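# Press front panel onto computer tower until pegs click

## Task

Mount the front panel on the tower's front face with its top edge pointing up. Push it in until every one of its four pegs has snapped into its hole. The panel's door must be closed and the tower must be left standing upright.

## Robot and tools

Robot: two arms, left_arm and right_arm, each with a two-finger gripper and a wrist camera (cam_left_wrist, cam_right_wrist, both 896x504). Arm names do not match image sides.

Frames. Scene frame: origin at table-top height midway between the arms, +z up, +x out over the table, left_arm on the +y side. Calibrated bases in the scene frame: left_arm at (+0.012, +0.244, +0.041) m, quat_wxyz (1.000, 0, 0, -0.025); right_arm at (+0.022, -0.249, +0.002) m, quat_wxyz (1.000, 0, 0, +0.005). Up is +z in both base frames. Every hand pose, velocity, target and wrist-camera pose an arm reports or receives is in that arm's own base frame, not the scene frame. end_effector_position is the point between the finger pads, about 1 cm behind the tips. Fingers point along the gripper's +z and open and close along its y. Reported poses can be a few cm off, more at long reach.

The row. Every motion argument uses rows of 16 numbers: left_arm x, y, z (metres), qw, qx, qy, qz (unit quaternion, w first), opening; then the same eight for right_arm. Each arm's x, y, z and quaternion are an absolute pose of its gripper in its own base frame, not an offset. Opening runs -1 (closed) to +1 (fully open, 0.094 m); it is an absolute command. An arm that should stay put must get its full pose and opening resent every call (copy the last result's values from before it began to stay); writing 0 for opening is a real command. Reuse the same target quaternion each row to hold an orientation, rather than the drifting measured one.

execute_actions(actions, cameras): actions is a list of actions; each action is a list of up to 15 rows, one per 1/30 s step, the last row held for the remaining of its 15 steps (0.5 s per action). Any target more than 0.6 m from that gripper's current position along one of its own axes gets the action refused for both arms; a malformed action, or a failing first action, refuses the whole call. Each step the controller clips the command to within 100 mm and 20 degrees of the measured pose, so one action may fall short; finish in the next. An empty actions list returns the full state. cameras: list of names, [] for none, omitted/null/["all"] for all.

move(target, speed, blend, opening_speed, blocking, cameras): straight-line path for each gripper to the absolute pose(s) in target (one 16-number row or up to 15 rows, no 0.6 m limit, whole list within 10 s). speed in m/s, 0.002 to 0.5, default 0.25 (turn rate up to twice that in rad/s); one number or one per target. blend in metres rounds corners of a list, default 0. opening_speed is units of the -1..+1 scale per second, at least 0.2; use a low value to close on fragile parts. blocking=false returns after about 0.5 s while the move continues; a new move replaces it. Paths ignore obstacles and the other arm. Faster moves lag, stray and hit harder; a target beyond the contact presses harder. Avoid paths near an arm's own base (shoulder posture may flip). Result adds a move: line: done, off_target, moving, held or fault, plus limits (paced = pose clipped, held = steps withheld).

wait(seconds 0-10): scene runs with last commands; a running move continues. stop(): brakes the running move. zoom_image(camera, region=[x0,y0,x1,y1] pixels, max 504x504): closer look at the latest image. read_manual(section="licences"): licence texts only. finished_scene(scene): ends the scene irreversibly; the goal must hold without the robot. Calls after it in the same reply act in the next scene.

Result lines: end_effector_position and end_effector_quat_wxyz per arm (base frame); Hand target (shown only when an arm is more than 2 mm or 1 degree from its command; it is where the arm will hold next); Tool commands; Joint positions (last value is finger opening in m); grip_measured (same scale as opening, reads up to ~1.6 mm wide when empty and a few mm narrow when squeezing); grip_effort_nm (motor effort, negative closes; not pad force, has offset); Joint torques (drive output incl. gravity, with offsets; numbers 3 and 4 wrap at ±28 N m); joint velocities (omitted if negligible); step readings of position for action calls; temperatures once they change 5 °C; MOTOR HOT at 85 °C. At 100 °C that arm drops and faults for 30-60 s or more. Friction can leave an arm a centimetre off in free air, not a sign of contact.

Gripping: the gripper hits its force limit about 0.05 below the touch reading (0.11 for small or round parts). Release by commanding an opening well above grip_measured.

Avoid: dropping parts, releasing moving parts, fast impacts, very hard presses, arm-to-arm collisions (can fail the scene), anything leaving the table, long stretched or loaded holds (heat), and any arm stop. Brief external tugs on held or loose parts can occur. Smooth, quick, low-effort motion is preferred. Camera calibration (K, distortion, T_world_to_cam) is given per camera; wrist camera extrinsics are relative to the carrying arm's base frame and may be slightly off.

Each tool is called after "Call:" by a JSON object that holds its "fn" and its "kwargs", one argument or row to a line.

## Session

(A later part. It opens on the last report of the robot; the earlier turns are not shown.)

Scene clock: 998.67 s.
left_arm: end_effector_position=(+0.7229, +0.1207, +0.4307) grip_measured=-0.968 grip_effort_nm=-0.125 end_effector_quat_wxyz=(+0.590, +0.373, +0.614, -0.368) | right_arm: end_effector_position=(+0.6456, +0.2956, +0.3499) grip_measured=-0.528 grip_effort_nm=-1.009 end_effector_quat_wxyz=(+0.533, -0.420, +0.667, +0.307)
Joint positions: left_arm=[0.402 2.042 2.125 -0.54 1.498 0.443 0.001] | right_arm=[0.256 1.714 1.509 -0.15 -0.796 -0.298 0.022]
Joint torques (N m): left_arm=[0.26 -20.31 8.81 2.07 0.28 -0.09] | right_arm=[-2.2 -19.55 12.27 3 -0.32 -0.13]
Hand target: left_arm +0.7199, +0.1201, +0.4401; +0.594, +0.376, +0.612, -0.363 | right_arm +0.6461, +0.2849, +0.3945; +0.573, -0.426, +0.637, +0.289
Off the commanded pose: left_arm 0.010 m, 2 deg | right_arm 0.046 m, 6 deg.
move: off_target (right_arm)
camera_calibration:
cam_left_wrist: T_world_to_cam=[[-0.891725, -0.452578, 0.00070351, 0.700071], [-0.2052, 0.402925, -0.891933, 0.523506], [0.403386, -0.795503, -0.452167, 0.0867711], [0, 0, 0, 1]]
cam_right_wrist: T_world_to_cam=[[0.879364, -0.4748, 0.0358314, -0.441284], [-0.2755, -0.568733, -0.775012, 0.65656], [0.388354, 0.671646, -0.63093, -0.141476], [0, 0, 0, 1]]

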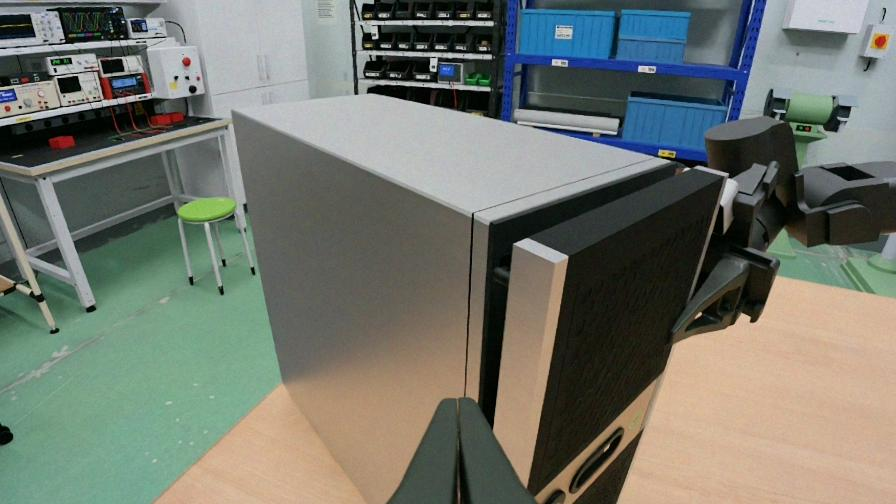

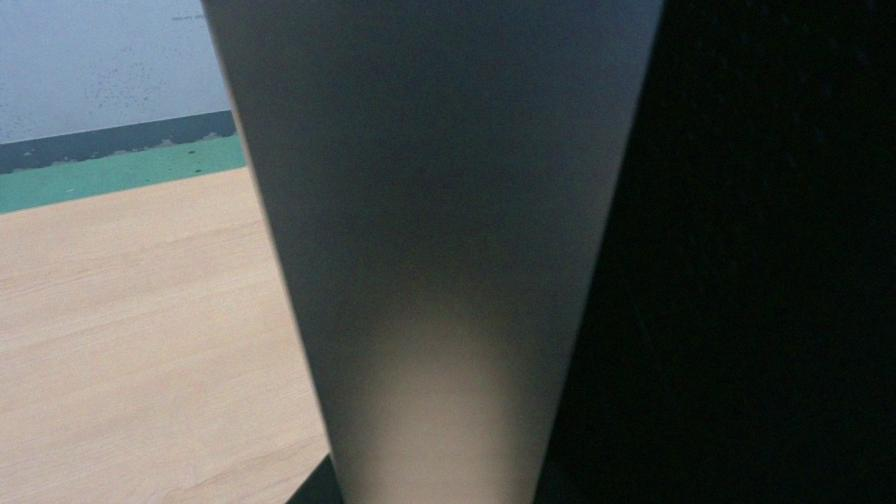

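Call:
{"fn": "move", "kwargs": {
  "target": [0.72, 0.12, 0.44, 0.60611, 0.36419, 0.60611, -0.36419, -0.97, 0.638, 0.270, 0.386, 0.58018, -0.39454, 0.65662, 0.27672, -0.62],
  "speed": 0.1
}}

Call:
{"fn": "zoom_image", "kwargs": {
  "camera": "cam_left_wrist",
  "region": [440, 180, 620, 320]
}}

Call:
{"fn": "zoom_image", "kwargs": {
  "camera": "cam_left_wrist",
  "region": [640, 130, 760, 230]
}}

Scene clock: 1088.23 s.
left_arm: end_effector_position=(+0.7231, +0.1208, +0.4304) grip_measured=-0.968 grip_effort_nm=-0.120 end_effector_quat_wxyz=(+0.595, +0.368, +0.613, -0.367) | right_arm: end_effector_position=(+0.6379, +0.2832, +0.3317) grip_measured=-0.528 grip_effort_nm=-1.018 end_effector_quat_wxyz=(+0.536, -0.396, +0.686, +0.293)
Joint positions: left_arm=[0.402 2.019 2.054 -0.328 1.492 0.28 0.001] | right_arm=[0.252 1.68 1.418 -0.088 -0.74 -0.265 0.022]
Joint torques (N m): left_arm=[0.21 -20.42 8.87 2.14 0.14 -0.11] | right_arm=[-2.78 -20.48 11.66 3.06 -0.07 0.03]
Motor temperatures (°C): left_arm=[24 33 42 26 25 21 24] | right_arm=[22 37 65 23 24 23 28]
Heat: left arm: hottest elbow 42 °C; right arm: hottest elbow 65 °C.
Hand target: left_arm +0.7198, +0.1200, +0.4401; +0.598, +0.371, +0.611, -0.362 | right_arm +0.6361, +0.2701, +0.3852; +0.580, -0.395, +0.657, +0.276
Off the commanded pose: left_arm 0.010 m, 2 deg | right_arm 0.056 m, 6 deg.
move: off_target (right_arm)
camera_calibration:
cam_left_wrist: T_world_to_cam=[[-0.887076, -0.461623, 0.000911142, 0.697918], [-0.20563, 0.393379, -0.896086, 0.526482], [0.413295, -0.795083, -0.44388, 0.0759219], [0, 0, 0, 1]]
cam_right_wrist: T_world_to_cam=[[0.847029, -0.531097, 0.0218624, -0.398618], [-0.325368, -0.550565, -0.768774, 0.657913], [0.420331, 0.644061, -0.639146, -0.151487], [0, 0, 0, 1]]

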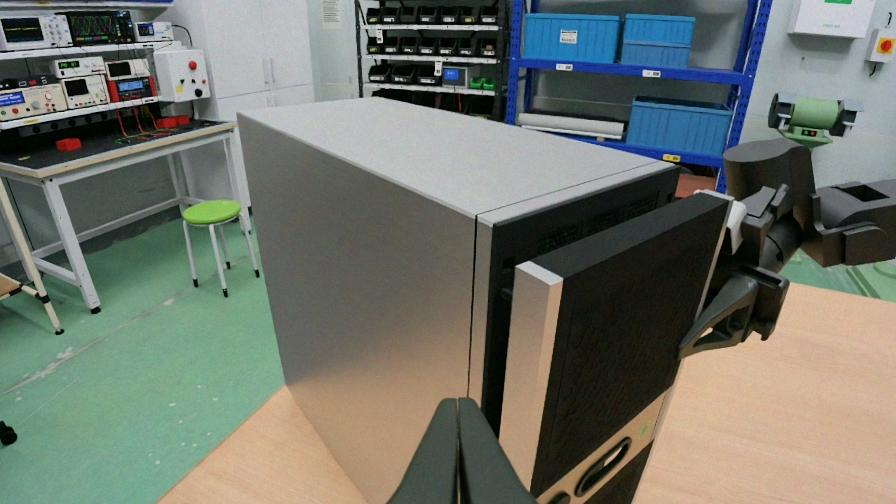

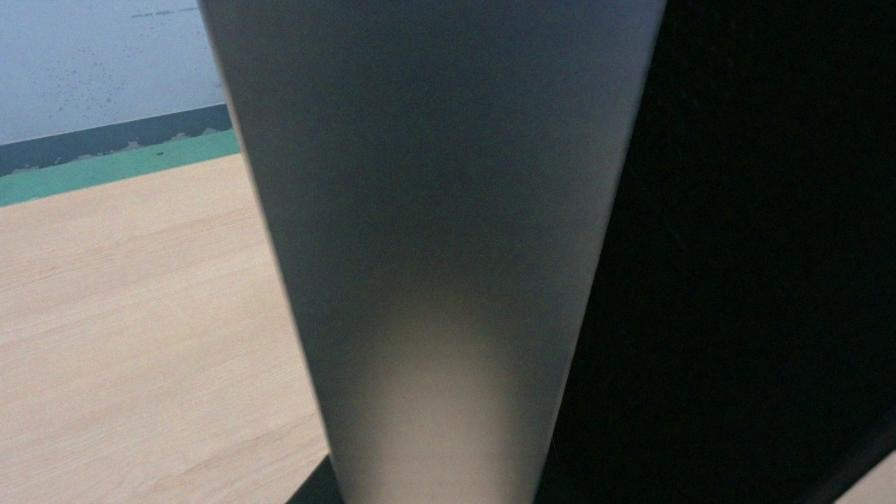

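Scaled by 2.800 from the camera's 896x504 image, which has a finer 1280x720 frame.

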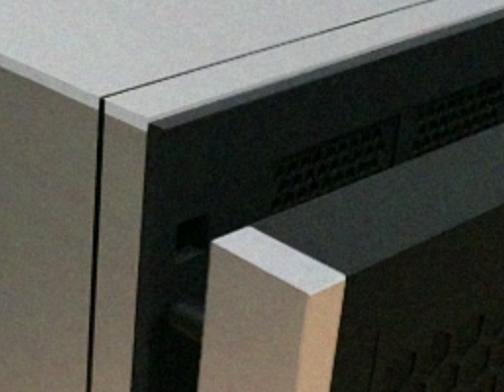

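Scaled by 4.200 from the camera's 896x504 image, which has a finer 1280x720 frame.

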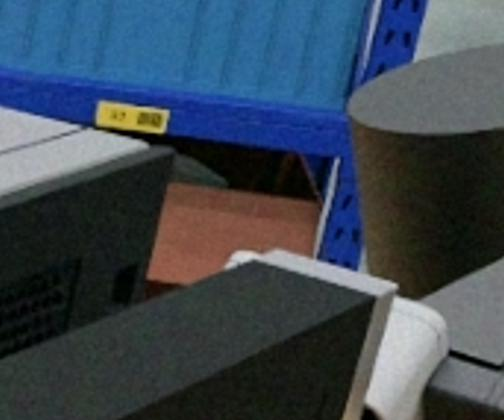

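Call:
{"fn": "move", "kwargs": {
  "target": [0.72, 0.12, 0.44, 0.60611, 0.36419, 0.60611, -0.36419, -0.97, 0.634, 0.262, 0.412, 0.58728, -0.39148, 0.65546, 0.26865, -0.62],
  "speed": 0.15
}}

Call:
{"fn": "zoom_image", "kwargs": {
  "camera": "cam_left_wrist",
  "region": [440, 180, 620, 320]
}}

Call:
{"fn": "zoom_image", "kwargs": {
  "camera": "cam_left_wrist",
  "region": [640, 130, 760, 230]
}}

Scene clock: 1138.97 s.
left_arm: end_effector_position=(+0.7232, +0.1209, +0.4304) grip_measured=-0.968 grip_effort_nm=-0.120 end_effector_quat_wxyz=(+0.598, +0.365, +0.612, -0.367) | right_arm: end_effector_position=(+0.6346, +0.2785, +0.3444) grip_measured=-0.528 grip_effort_nm=-1.018 end_effector_quat_wxyz=(+0.542, -0.391, +0.687, +0.286)
Joint positions: left_arm=[0.402 2.01 2.017 -0.195 1.489 0.175 0.001] | right_arm=[0.249 1.655 1.416 -0.1 -0.725 -0.261 0.022]
Joint torques (N m): left_arm=[-0.15 -20.25 8.79 2.21 0.06 -0.09] | right_arm=[-3.08 -20.72 14.01 1.72 -0.27 -0.05]
Hand target: left_arm +0.7199, +0.1200, +0.4400; +0.601, +0.368, +0.609, -0.363 | right_arm +0.6310, +0.2623, +0.4104; +0.587, -0.392, +0.656, +0.268
Off the commanded pose: left_arm 0.010 m, 1 deg | right_arm 0.070 m, 7 deg.
move: off_target (right_arm)
camera_calibration:
cam_left_wrist: T_world_to_cam=[[-0.884954, -0.465677, 0.00117561, 0.696895], [-0.20451, 0.386372, -0.899384, 0.527905], [0.418369, -0.796154, -0.437157, 0.0695014], [0, 0, 0, 1]]
cam_right_wrist: T_world_to_cam=[[0.837451, -0.545733, 0.0291878, -0.390925], [-0.32806, -0.544702, -0.771801, 0.665128], [0.437096, 0.63677, -0.635194, -0.148974], [0, 0, 0, 1]]

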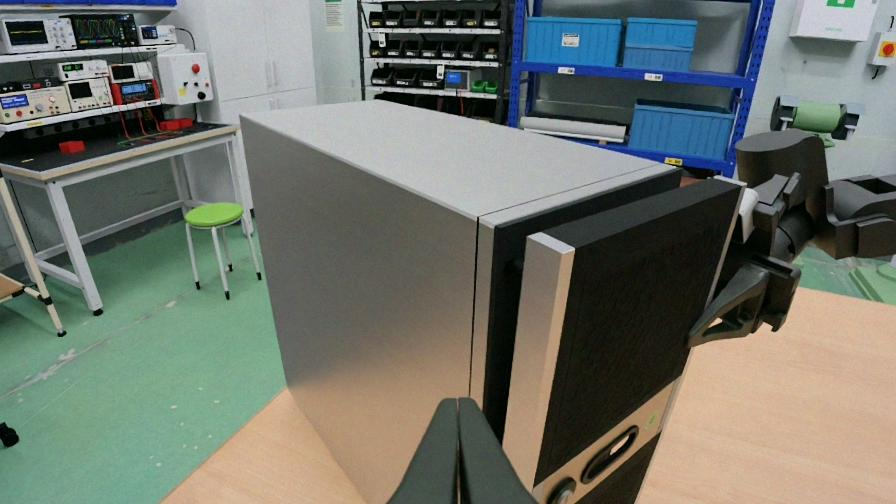

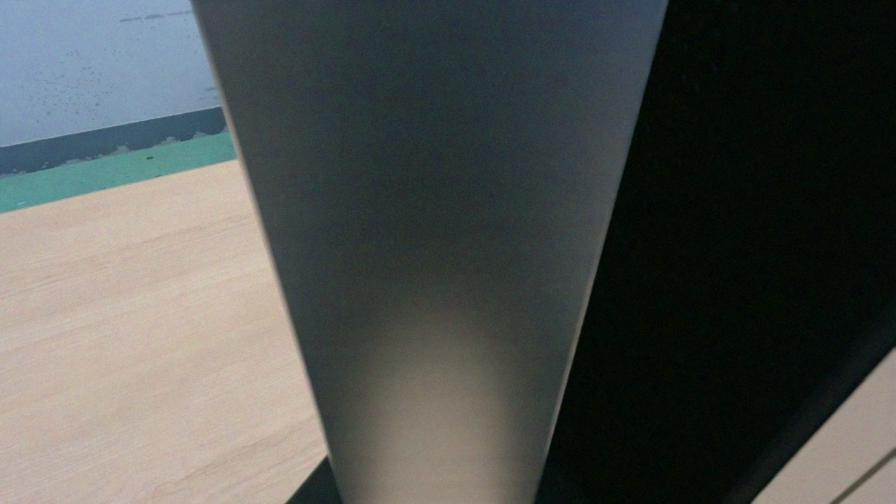

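Scaled by 2.800 from the camera's 896x504 image, which has a finer 1280x720 frame.

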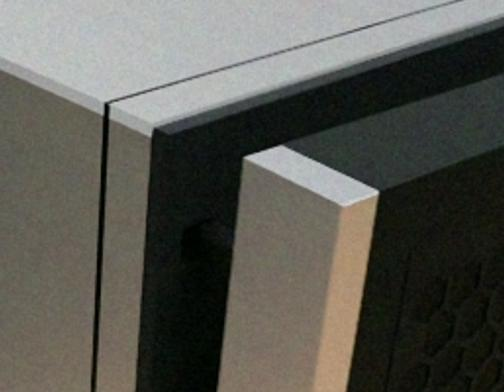

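Scaled by 4.200 from the camera's 896x504 image, which has a finer 1280x720 frame.

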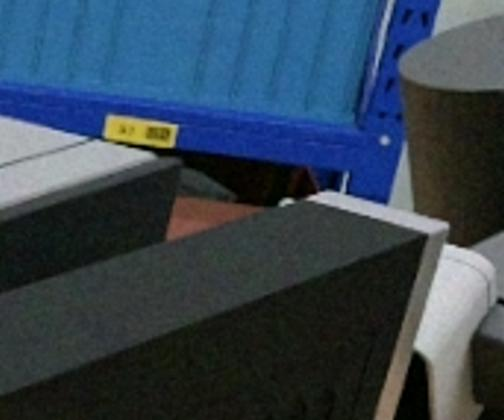

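Call:
{"fn": "zoom_image", "kwargs": {
  "camera": "cam_left_wrist",
  "region": [485, 225, 545, 285]
}}

Scaled by 8.400 from the camera's 896x504 image, which has a finer 1280x720 frame.

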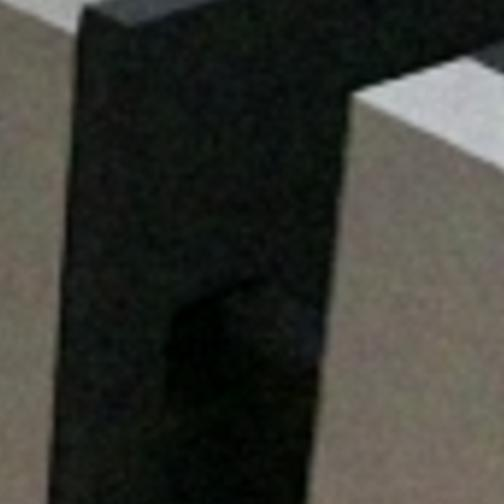

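Call:
{"fn": "move", "kwargs": {
  "target": [0.72, 0.12, 0.44, 0.60611, 0.36419, 0.60611, -0.36419, -0.97, 0.647, 0.265, 0.414, 0.58728, -0.39148, 0.65546, 0.26865, -0.62],
  "speed": 0.05
}}

Call:
{"fn": "zoom_image", "kwargs": {
  "camera": "cam_left_wrist",
  "region": [460, 190, 600, 310]
}}

Scene clock: 1216.83 s.
left_arm: end_effector_position=(+0.7233, +0.1210, +0.4303) grip_measured=-0.968 grip_effort_nm=-0.115 end_effector_quat_wxyz=(+0.600, +0.363, +0.611, -0.367) | right_arm: end_effector_position=(+0.6343, +0.2784, +0.3434) grip_measured=-0.528 grip_effort_nm=-1.018 end_effector_quat_wxyz=(+0.540, -0.390, +0.688, +0.287)
Joint positions: left_arm=[0.402 2.007 1.996 -0.108 1.488 0.106 0.001] | right_arm=[0.249 1.655 1.416 -0.105 -0.725 -0.261 0.022]
Joint torques (N m): left_arm=[-0.15 -20.01 8.87 2.07 -0.02 -0.05] | right_arm=[-3.08 -18.26 17.2 1.4 -0.3 -0.07]
Motor temperatures (°C): left_arm=[24 36 43 26 25 21 24] | right_arm=[22 41 58 22 24 23 28]
Heat: left arm: hottest elbow 43 °C; right arm: hottest elbow 58 °C.
Hand target: left_arm +0.7199, +0.1200, +0.4399; +0.603, +0.366, +0.608, -0.363 | right_arm +0.6412, +0.2639, +0.4127; +0.587, -0.392, +0.656, +0.268
Off the commanded pose: left_arm 0.010 m, 1 deg | right_arm 0.073 m, 7 deg.
move: off_target (right_arm)
camera_calibration:
cam_left_wrist: T_world_to_cam=[[-0.883844, -0.467779, 0.00139358, 0.696374], [-0.203316, 0.381467, -0.901746, 0.5286], [0.421287, -0.797286, -0.432264, 0.0654107], [0, 0, 0, 1]]
cam_right_wrist: T_world_to_cam=[[0.837583, -0.545699, 0.0258294, -0.389609], [-0.331764, -0.545643, -0.769549, 0.666083], [0.434036, 0.635992, -0.638065, -0.146236], [0, 0, 0, 1]]

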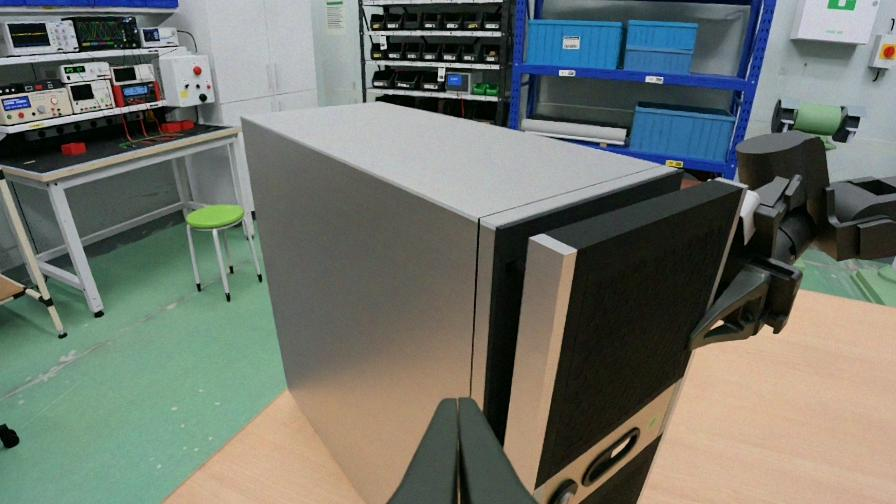

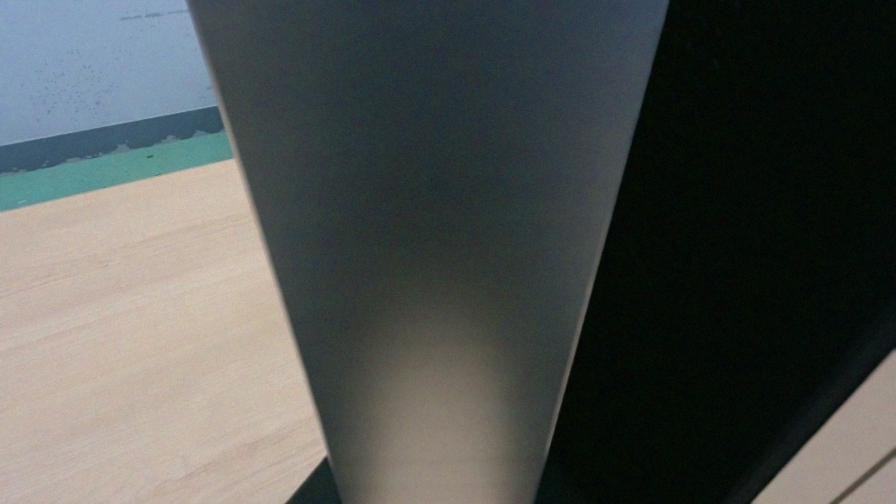

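Scaled by 3.600 from the camera's 896x504 image, which has a finer 1280x720 frame.

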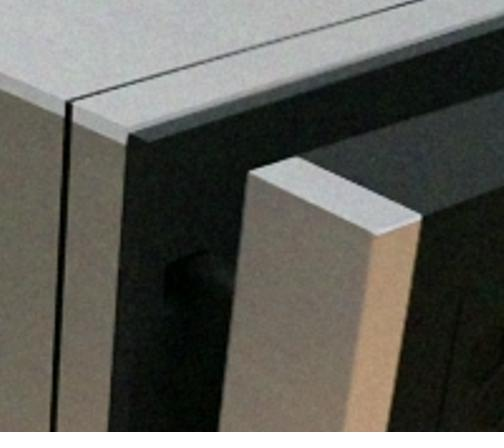

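Call:
{"fn": "move", "kwargs": {
  "target": [0.72, 0.12, 0.44, 0.60611, 0.36419, 0.60611, -0.36419, -0.97, 0.660, 0.2725, 0.418, 0.58728, -0.39148, 0.65546, 0.26865, -0.62],
  "speed": 0.08
}}

Call:
{"fn": "zoom_image", "kwargs": {
  "camera": "cam_left_wrist",
  "region": [460, 190, 600, 310]
}}

Scene clock: 1239.70 s.
left_arm: end_effector_position=(+0.7234, +0.1210, +0.4303) grip_measured=-0.968 grip_effort_nm=-0.129 end_effector_quat_wxyz=(+0.601, +0.362, +0.610, -0.368) | right_arm: end_effector_position=(+0.6401, +0.2785, +0.3455) grip_measured=-0.528 grip_effort_nm=-1.018 end_effector_quat_wxyz=(+0.537, -0.389, +0.691, +0.287)
Joint positions: left_arm=[0.402 2.005 1.983 -0.051 1.487 0.06 0.001] | right_arm=[0.247 1.668 1.443 -0.128 -0.725 -0.261 0.022]
Joint torques (N m): left_arm=[0.21 -20.01 8.88 2.15 -0.02 -0.05] | right_arm=[-2.67 -17.9 19.11 1.74 -0.06 -0.03]
Hand target: left_arm +0.7200, +0.1200, +0.4399; +0.605, +0.365, +0.607, -0.364 | right_arm +0.6520, +0.2701, +0.4168; +0.587, -0.392, +0.655, +0.268
Off the commanded pose: left_arm 0.010 m, 1 deg | right_arm 0.075 m, 7 deg.
move: off_target (right_arm)
camera_calibration:
cam_left_wrist: T_world_to_cam=[[-0.883321, -0.468765, 0.00155051, 0.696142], [-0.202307, 0.378231, -0.903334, 0.528949], [0.422865, -0.798248, -0.428934, 0.0629568], [0, 0, 0, 1]]
cam_right_wrist: T_world_to_cam=[[0.836546, -0.547542, 0.0197245, -0.391196], [-0.339788, -0.546704, -0.765283, 0.673561], [0.429808, 0.633492, -0.643391, -0.142263], [0, 0, 0, 1]]

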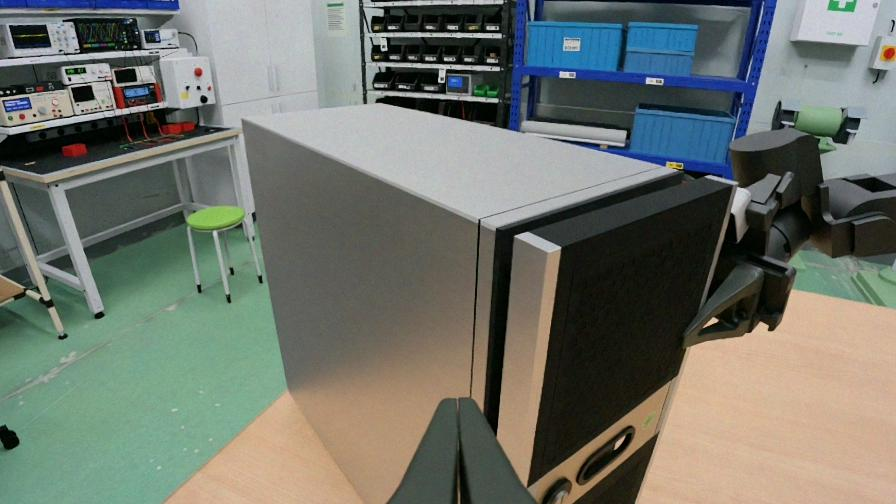

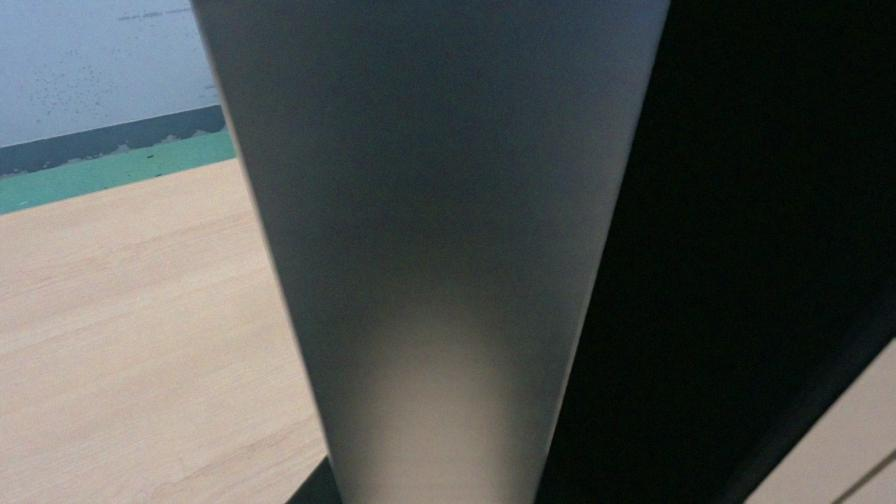

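Scaled by 3.600 from the camera's 896x504 image, which has a finer 1280x720 frame.

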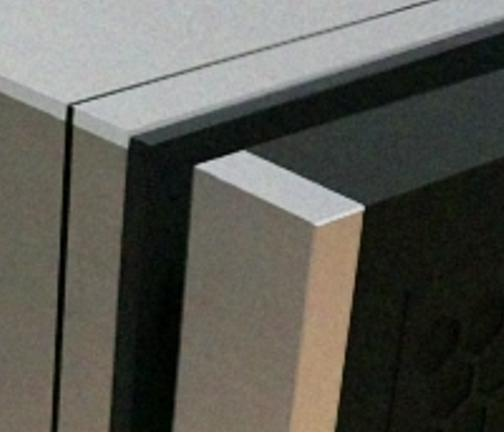

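Call:
{"fn": "move", "kwargs": {
  "target": [
    [0.64, 0.085, 0.33, 0.66446, 0.24184, 0.66446, -0.24184, -0.97, 0.660, 0.2725, 0.418, 0.58728, -0.39148, 0.65546, 0.26865, -0.62],
    [0.665, 0.006, 0.215, 0.69291, 0.14098, 0.69291, -0.14098, -0.97, 0.660, 0.2725, 0.418, 0.58728, -0.39148, 0.65546, 0.26865, -0.62],
    [0.708, -0.0125, 0.205, 0.69291, 0.14098, 0.69291, -0.14098, -0.97, 0.660, 0.2725, 0.418, 0.58728, -0.39148, 0.65546, 0.26865, -0.62]
  ],
  "speed": [0.2, 0.2, 0.08],
  "blend": [0.03, 0.01, 0]
}}

Scene clock: 1273.63 s.
left_arm: end_effector_position=(+0.6945, -0.0104, +0.2005) grip_measured=-0.968 grip_effort_nm=-0.120 end_effector_quat_wxyz=(+0.687, +0.142, +0.699, -0.138) | right_arm: end_effector_position=(+0.6403, +0.2783, +0.3457) grip_measured=-0.528 grip_effort_nm=-1.013 end_effector_quat_wxyz=(+0.537, -0.389, +0.691, +0.287)
Joint positions: left_arm=[0.105 1.857 1.075 0.761 0.503 0.012 0.001] | right_arm=[0.247 1.668 1.443 -0.128 -0.725 -0.261 0.022]
Joint torques (N m): left_arm=[-0.62 -13.1 10.1 2.32 -0.09 -0.08] | right_arm=[-2.96 -17.9 19.15 1.66 -0.07 -0.01]
Motor temperatures (°C): left_arm=[24 36 42 26 24 21 24] | right_arm=[22 38 67 22 24 23 28]
Heat: left arm: hottest elbow 42 °C; right arm: hottest elbow 67 °C.
Hand target: left_arm +0.7072, -0.0126, +0.2049; +0.693, +0.141, +0.693, -0.141 | right_arm +0.6521, +0.2699, +0.4171; +0.588, -0.392, +0.655, +0.268
Off the commanded pose: left_arm 0.014 m, 1 deg | right_arm 0.075 m, 7 deg.
move: off_target (left_arm, right_arm)
camera_calibration:
cam_left_wrist: T_world_to_cam=[[-0.385682, -0.922542, -0.0129055, 0.261939], [-0.401447, 0.180392, -0.897941, 0.500311], [0.830716, -0.341139, -0.439926, -0.404593], [0, 0, 0, 1]]
cam_right_wrist: T_world_to_cam=[[0.83633, -0.547863, 0.0199828, -0.391325], [-0.339714, -0.546503, -0.76546, 0.673612], [0.430288, 0.633388, -0.643173, -0.142403], [0, 0, 0, 1]]

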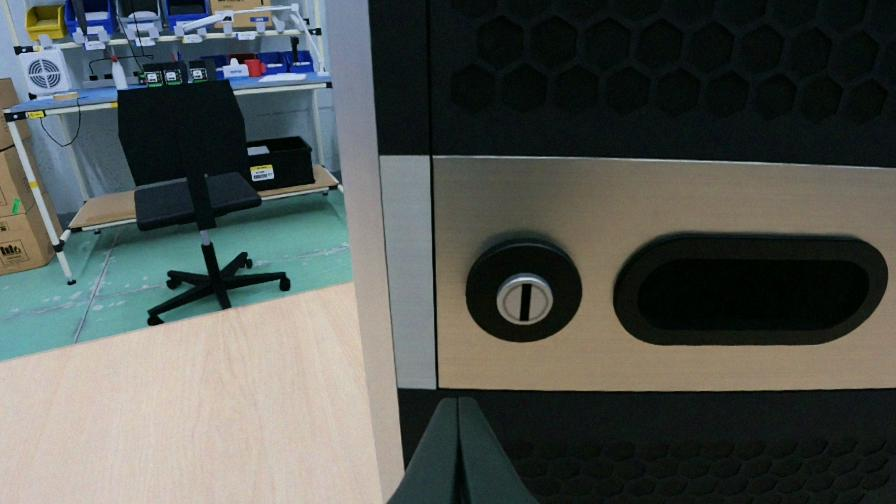

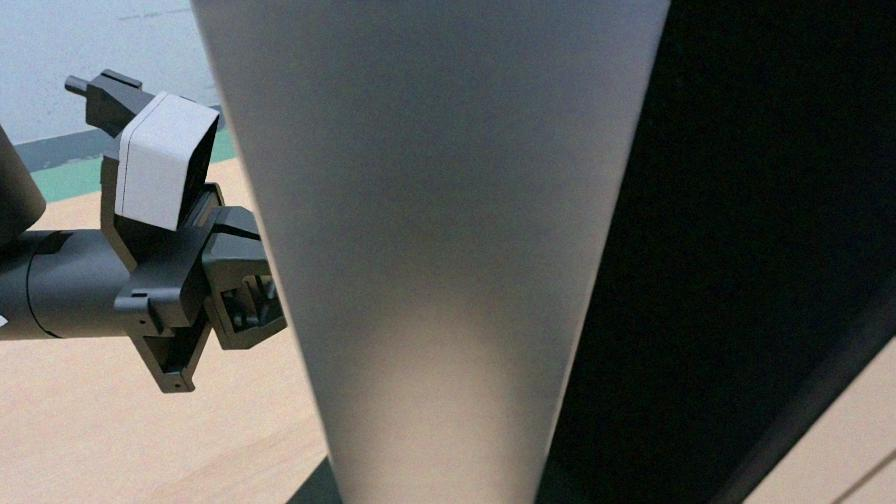

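Call:
{"fn": "move", "kwargs": {
  "target": [
    [0.712, 0.008, 0.205, 0.69291, 0.14098, 0.69291, -0.14098, -0.97, 0.660, 0.2725, 0.418, 0.58728, -0.39148, 0.65546, 0.26865, -0.62],
    [0.724, 0.003, 0.205, 0.69291, 0.14098, 0.69291, -0.14098, -0.97, 0.660, 0.2725, 0.418, 0.58728, -0.39148, 0.65546, 0.26865, -0.62]
  ],
  "speed": 0.08,
  "cameras": ["cam_left_wrist"]
}}

Scene clock: 1294.13 s.
left_arm: end_effector_position=(+0.7105, +0.0026, +0.2042) grip_measured=-0.968 grip_effort_nm=-0.129 end_effector_quat_wxyz=(+0.692, +0.144, +0.694, -0.138) | right_arm: end_effector_position=(+0.6403, +0.2783, +0.3457) grip_measured=-0.528 grip_effort_nm=-1.013 end_effector_quat_wxyz=(+0.537, -0.389, +0.691, +0.287)
Joint positions: left_arm=[0.126 1.891 1.132 0.753 0.527 0.011 0.001] | right_arm=[0.247 1.668 1.443 -0.128 -0.725 -0.261 0.022]
Joint torques (N m): left_arm=[0.03 -13.39 10.11 1.92 -0.06 -0.08] | right_arm=[-3.14 -18.02 19.22 1.95 -0.06 -0.05]
Hand target: left_arm +0.7232, +0.0030, +0.2050; +0.693, +0.141, +0.693, -0.141 | right_arm +0.6521, +0.2699, +0.4171; +0.588, -0.392, +0.655, +0.268
Off the commanded pose: left_arm 0.014 m, 1 deg | right_arm 0.075 m, 7 deg.
move: off_target (left_arm, right_arm)
camera_calibration:
cam_left_wrist: T_world_to_cam=[[-0.388253, -0.921354, -0.0191622, 0.283252], [-0.387819, 0.182216, -0.903545, 0.499245], [0.835976, -0.343373, -0.428064, -0.417999], [0, 0, 0, 1]]
Images, in order: cam_left_wrist.

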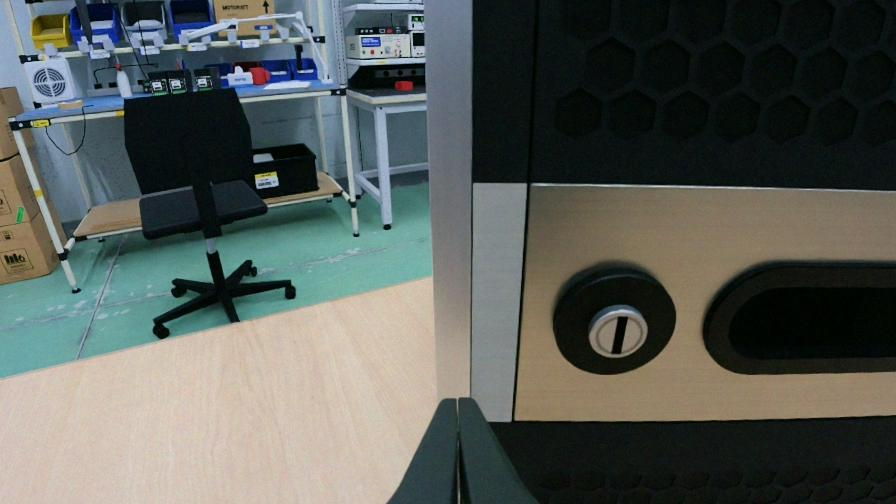

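Call:
{"fn": "move", "kwargs": {
  "target": [
    [0.735, -0.0075, 0.203, 0.69291, 0.14098, 0.69291, -0.14098, -0.97, 0.660, 0.2725, 0.418, 0.58728, -0.39148, 0.65546, 0.26865, -0.62],
    [0.752, -0.0150, 0.203, 0.69291, 0.14098, 0.69291, -0.14098, -0.97, 0.660, 0.2725, 0.418, 0.58728, -0.39148, 0.65546, 0.26865, -0.62]
  ],
  "speed": 0.05,
  "blend": 0.01
}}

Scene clock: 1308.83 s.
left_arm: end_effector_position=(+0.7329, -0.0097, +0.2023) grip_measured=-0.968 grip_effort_nm=-0.120 end_effector_quat_wxyz=(+0.691, +0.142, +0.695, -0.136) | right_arm: end_effector_position=(+0.6432, +0.2768, +0.3450) grip_measured=-0.528 grip_effort_nm=-1.023 end_effector_quat_wxyz=(+0.538, -0.387, +0.693, +0.285)
Joint positions: left_arm=[0.099 1.934 1.198 0.728 0.496 0.011 0.001] | right_arm=[0.244 1.673 1.448 -0.128 -0.721 -0.261 0.022]
Joint torques (N m): left_arm=[-1.14 -13.27 11.55 1.65 -0.28 -0.08] | right_arm=[-1.85 -17.49 19.02 1.69 -0.26 -0.03]
Hand target: left_arm +0.7503, -0.0152, +0.2031; +0.693, +0.141, +0.693, -0.141 | right_arm +0.6526, +0.2701, +0.4168; +0.587, -0.392, +0.655, +0.268
Off the commanded pose: left_arm 0.020 m, 1 deg | right_arm 0.075 m, 7 deg.
move: off_target (left_arm, right_arm); blend cut to 0.0079 m at target 1
camera_calibration:
cam_left_wrist: T_world_to_cam=[[-0.384413, -0.922974, -0.0186062, 0.277653], [-0.389971, 0.180623, -0.902938, 0.509841], [0.836749, -0.339846, -0.429367, -0.442049], [0, 0, 0, 1]]
cam_right_wrist: T_world_to_cam=[[0.832846, -0.553118, 0.0206815, -0.391138], [-0.343135, -0.545266, -0.764816, 0.674949], [0.43431, 0.629878, -0.643917, -0.144576], [0, 0, 0, 1]]

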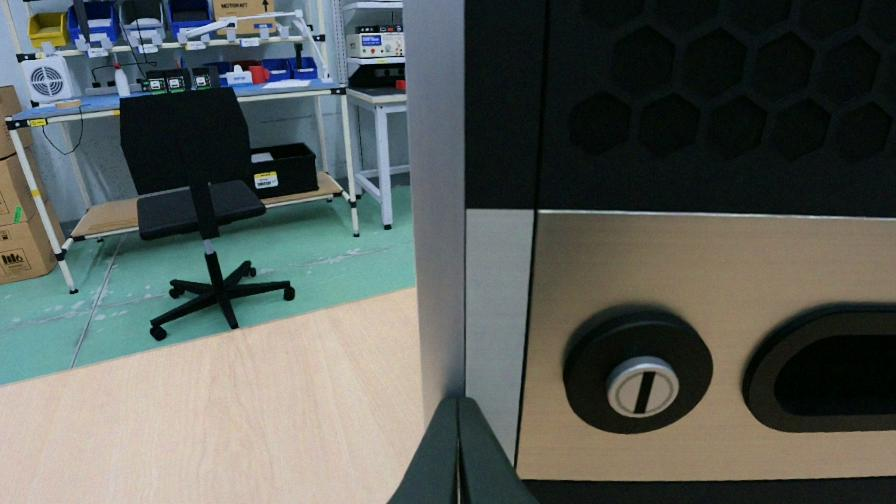

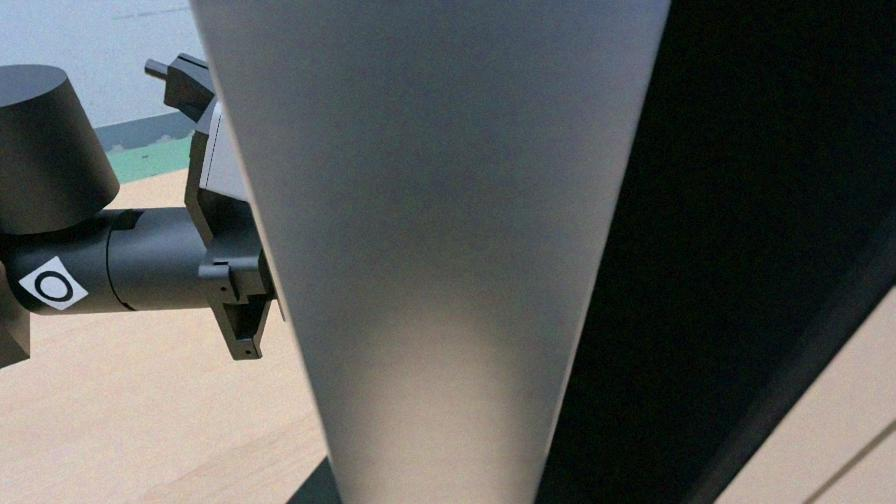

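Call:
{"fn": "move", "kwargs": {
  "target": [0.763, -0.0205, 0.203, 0.69291, 0.14098, 0.69291, -0.14098, -0.97, 0.660, 0.2725, 0.418, 0.58728, -0.39148, 0.65546, 0.26865, -0.62],
  "speed": 0.03
}}

Scene clock: 1314.80 s.
left_arm: end_effector_position=(+0.7384, -0.0106, +0.2015) grip_measured=-0.968 grip_effort_nm=-0.110 end_effector_quat_wxyz=(+0.690, +0.141, +0.696, -0.136) | right_arm: end_effector_position=(+0.6456, +0.2756, +0.3446) grip_measured=-0.528 grip_effort_nm=-1.018 end_effector_quat_wxyz=(+0.539, -0.384, +0.695, +0.282)
Joint positions: left_arm=[0.096 1.944 1.216 0.717 0.491 0.011 0.001] | right_arm=[0.243 1.675 1.451 -0.128 -0.713 -0.258 0.022]
Joint torques (N m): left_arm=[-1.9 -12.69 12.74 1.51 -0.52 -0.07] | right_arm=[-2.32 -17.85 18.5 1.8 -0.54 -0.08]
Motor temperatures (°C): left_arm=[24 32 43 26 24 21 24] | right_arm=[22 38 73 22 24 23 28]
Heat: left arm: hottest elbow 43 °C; right arm: hottest elbow 73 °C.
Hand target: left_arm +0.7602, -0.0208, +0.2029; +0.693, +0.141, +0.693, -0.141 | right_arm +0.6528, +0.2703, +0.4168; +0.587, -0.392, +0.655, +0.268
Off the commanded pose: left_arm 0.027 m, 1 deg | right_arm 0.075 m, 7 deg.
move: off_target (left_arm, right_arm)
camera_calibration:
cam_left_wrist: T_world_to_cam=[[-0.382361, -0.923856, -0.017031, 0.277102], [-0.393471, 0.179469, -0.901649, 0.51377], [0.836051, -0.338054, -0.432132, -0.446217], [0, 0, 0, 1]]
cam_right_wrist: T_world_to_cam=[[0.827908, -0.560483, 0.0206776, -0.388563], [-0.348625, -0.543145, -0.763842, 0.677419], [0.439352, 0.625182, -0.645072, -0.146611], [0, 0, 0, 1]]

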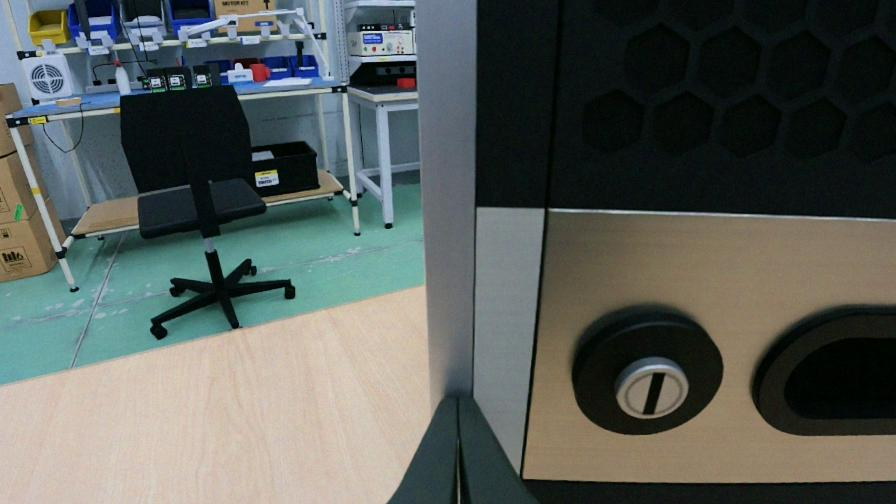

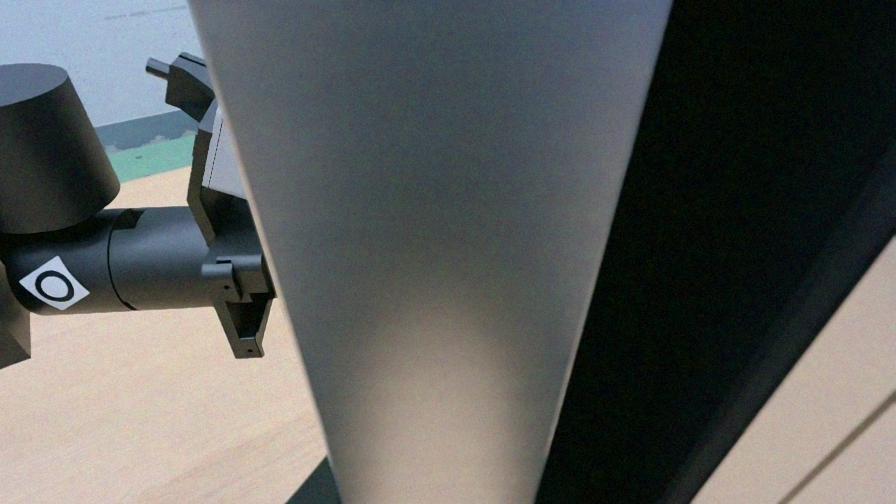

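Call:
{"fn": "move", "kwargs": {
  "target": [0.772, -0.031, 0.203, 0.69291, 0.14098, 0.69291, -0.14098, -0.97, 0.660, 0.2725, 0.418, 0.58728, -0.39148, 0.65546, 0.26865, -0.62],
  "speed": 0.03
}}

Scene clock: 1322.53 s.
left_arm: end_effector_position=(+0.7388, -0.0106, +0.2012) grip_measured=-0.968 grip_effort_nm=-0.105 end_effector_quat_wxyz=(+0.690, +0.140, +0.697, -0.135) | right_arm: end_effector_position=(+0.6455, +0.2756, +0.3446) grip_measured=-0.528 grip_effort_nm=-1.018 end_effector_quat_wxyz=(+0.539, -0.384, +0.695, +0.282)
Joint positions: left_arm=[0.095 1.944 1.216 0.716 0.485 0.011 0.001] | right_arm=[0.243 1.675 1.451 -0.128 -0.713 -0.258 0.022]
Joint torques (N m): left_arm=[-2.9 -12.28 14.12 1.26 -1.1 -0.08] | right_arm=[-2.43 -18.26 18.62 1.77 -0.53 -0.08]
Hand target: left_arm +0.7665, -0.0314, +0.2030; +0.693, +0.141, +0.693, -0.141 | right_arm +0.6527, +0.2703, +0.4168; +0.587, -0.392, +0.655, +0.268
Off the commanded pose: left_arm 0.039 m, 1 deg | right_arm 0.075 m, 7 deg.
move: off_target (left_arm, right_arm)
camera_calibration:
cam_left_wrist: T_world_to_cam=[[-0.3785, -0.925453, -0.0165516, 0.274263], [-0.395252, 0.177772, -0.901206, 0.514873], [0.836967, -0.334565, -0.433074, -0.44706], [0, 0, 0, 1]]
cam_right_wrist: T_world_to_cam=[[0.828109, -0.560189, 0.0205799, -0.388677], [-0.348454, -0.543172, -0.7639, 0.677351], [0.439107, 0.625422, -0.645006, -0.146534], [0, 0, 0, 1]]

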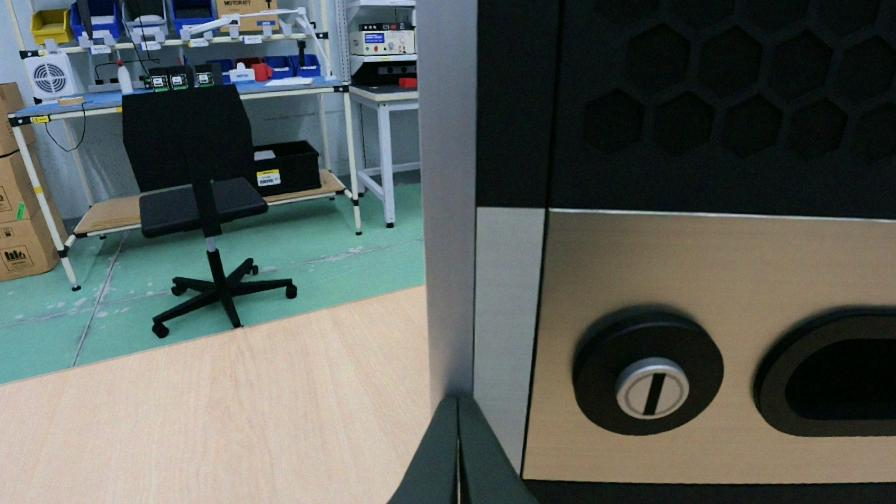

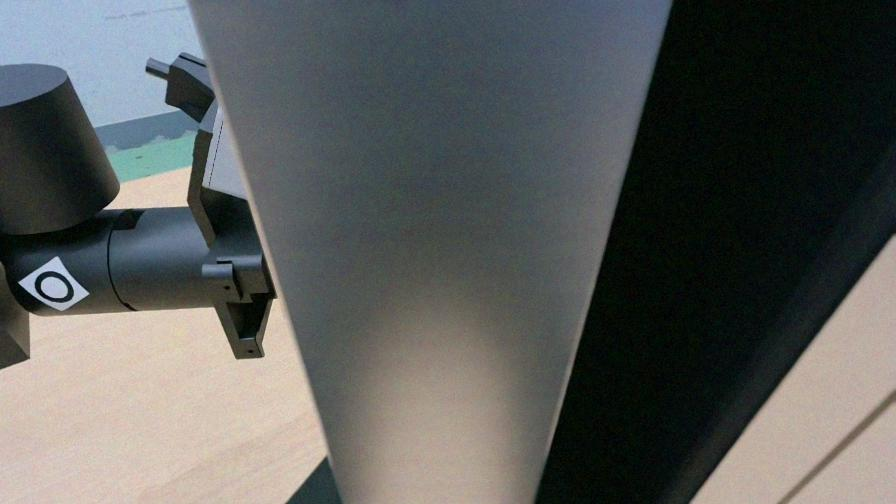

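Call:
{"fn": "zoom_image", "kwargs": {
  "camera": "cam_right_wrist",
  "region": [540, 150, 896, 504]
}}

Scaled by 1.416 from the camera's 896x504 image, which has a finer 1280x720 frame.

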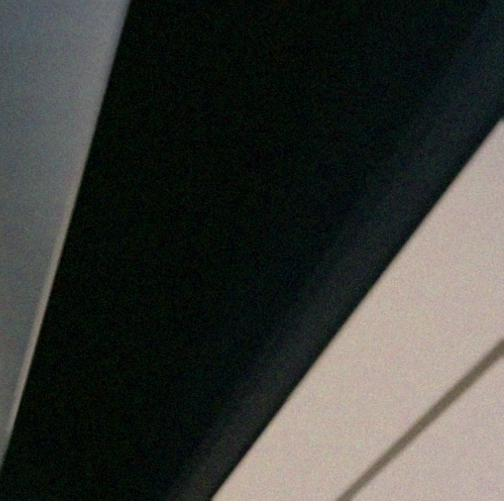

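Call:
{"fn": "move", "kwargs": {
  "target": [
    [0.705, 0.010, 0.22, 0.69291, 0.14098, 0.69291, -0.14098, -0.97, 0.660, 0.2725, 0.418, 0.58728, -0.39148, 0.65546, 0.26865, -0.62],
    [0.65, 0.085, 0.33, 0.66446, 0.24184, 0.66446, -0.24184, -0.97, 0.660, 0.2725, 0.418, 0.58728, -0.39148, 0.65546, 0.26865, -0.62],
    [0.72, 0.11, 0.425, 0.60611, 0.36419, 0.60611, -0.36419, -0.97, 0.660, 0.2725, 0.418, 0.58728, -0.39148, 0.65546, 0.26865, -0.62]
  ],
  "speed": [0.15, 0.25, 0.25],
  "blend": [0.02, 0.04, 0]
}}

Call:
{"fn": "zoom_image", "kwargs": {
  "camera": "cam_left_wrist",
  "region": [460, 190, 600, 310]
}}

Scene clock: 1379.40 s.
left_arm: end_effector_position=(+0.7109, +0.1019, +0.4223) grip_measured=-0.968 grip_effort_nm=-0.110 end_effector_quat_wxyz=(+0.603, +0.357, +0.608, -0.374) | right_arm: end_effector_position=(+0.6455, +0.2757, +0.3447) grip_measured=-0.528 grip_effort_nm=-1.013 end_effector_quat_wxyz=(+0.538, -0.384, +0.695, +0.282)
Joint positions: left_arm=[0.383 1.953 1.849 0.163 1.469 -0.083 0.001] | right_arm=[0.243 1.675 1.451 -0.128 -0.714 -0.258 0.022]
Joint torques (N m): left_arm=[0.38 -16.15 12.67 1.33 0.02 0.12] | right_arm=[-2.08 -17.49 18.41 1.69 -0.53 -0.07]
Motor temperatures (°C): left_arm=[24 32 46 26 26 21 24] | right_arm=[22 35 82 22 24 23 28]
Heat: left arm: hottest elbow 46 °C; right arm: hottest elbow 82 °C.
Hand target: left_arm +0.7192, +0.1099, +0.4248; +0.608, +0.363, +0.604, -0.365 | right_arm +0.6527, +0.2704, +0.4168; +0.587, -0.392, +0.655, +0.268
Off the commanded pose: left_arm 0.012 m, 1 deg | right_arm 0.075 m, 7 deg.
move: off_target (left_arm, right_arm)
camera_calibration:
cam_left_wrist: T_world_to_cam=[[-0.88363, -0.468021, 0.0124393, 0.671691], [-0.205607, 0.364044, -0.908404, 0.532357], [0.420623, -0.80525, -0.417909, 0.0471807], [0, 0, 0, 1]]
cam_right_wrist: T_world_to_cam=[[0.82831, -0.559895, 0.0204822, -0.388791], [-0.348284, -0.543199, -0.763959, 0.677283], [0.438863, 0.625661, -0.64494, -0.146457], [0, 0, 0, 1]]

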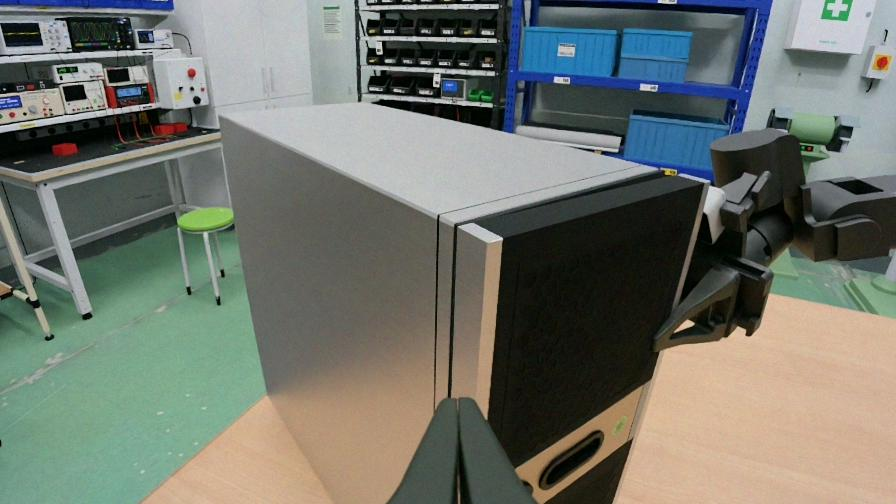

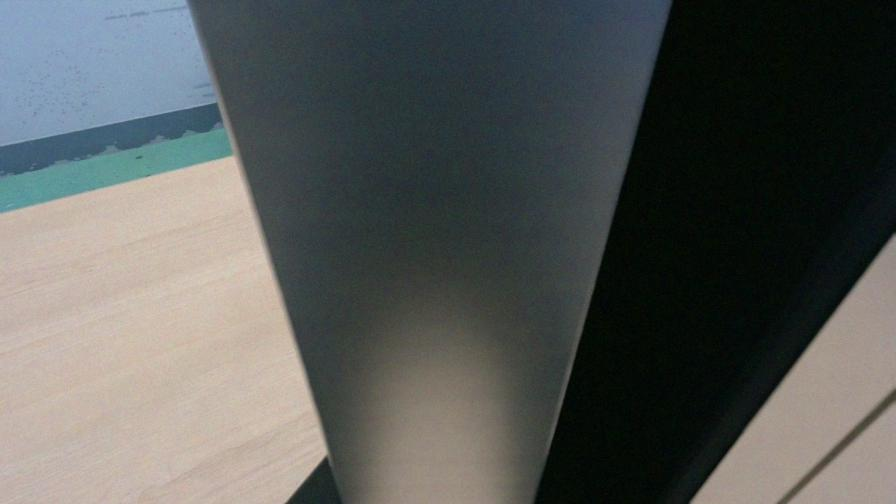

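Scaled by 3.600 from the camera's 896x504 image, which has a finer 1280x720 frame.

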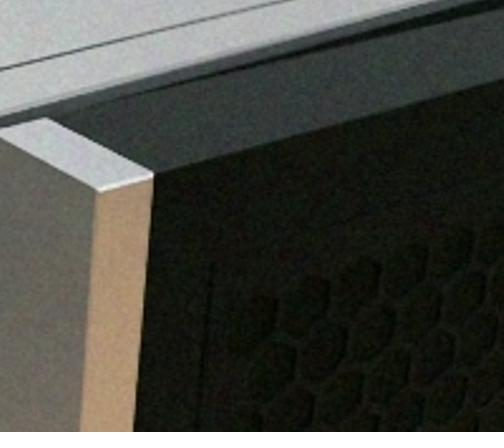

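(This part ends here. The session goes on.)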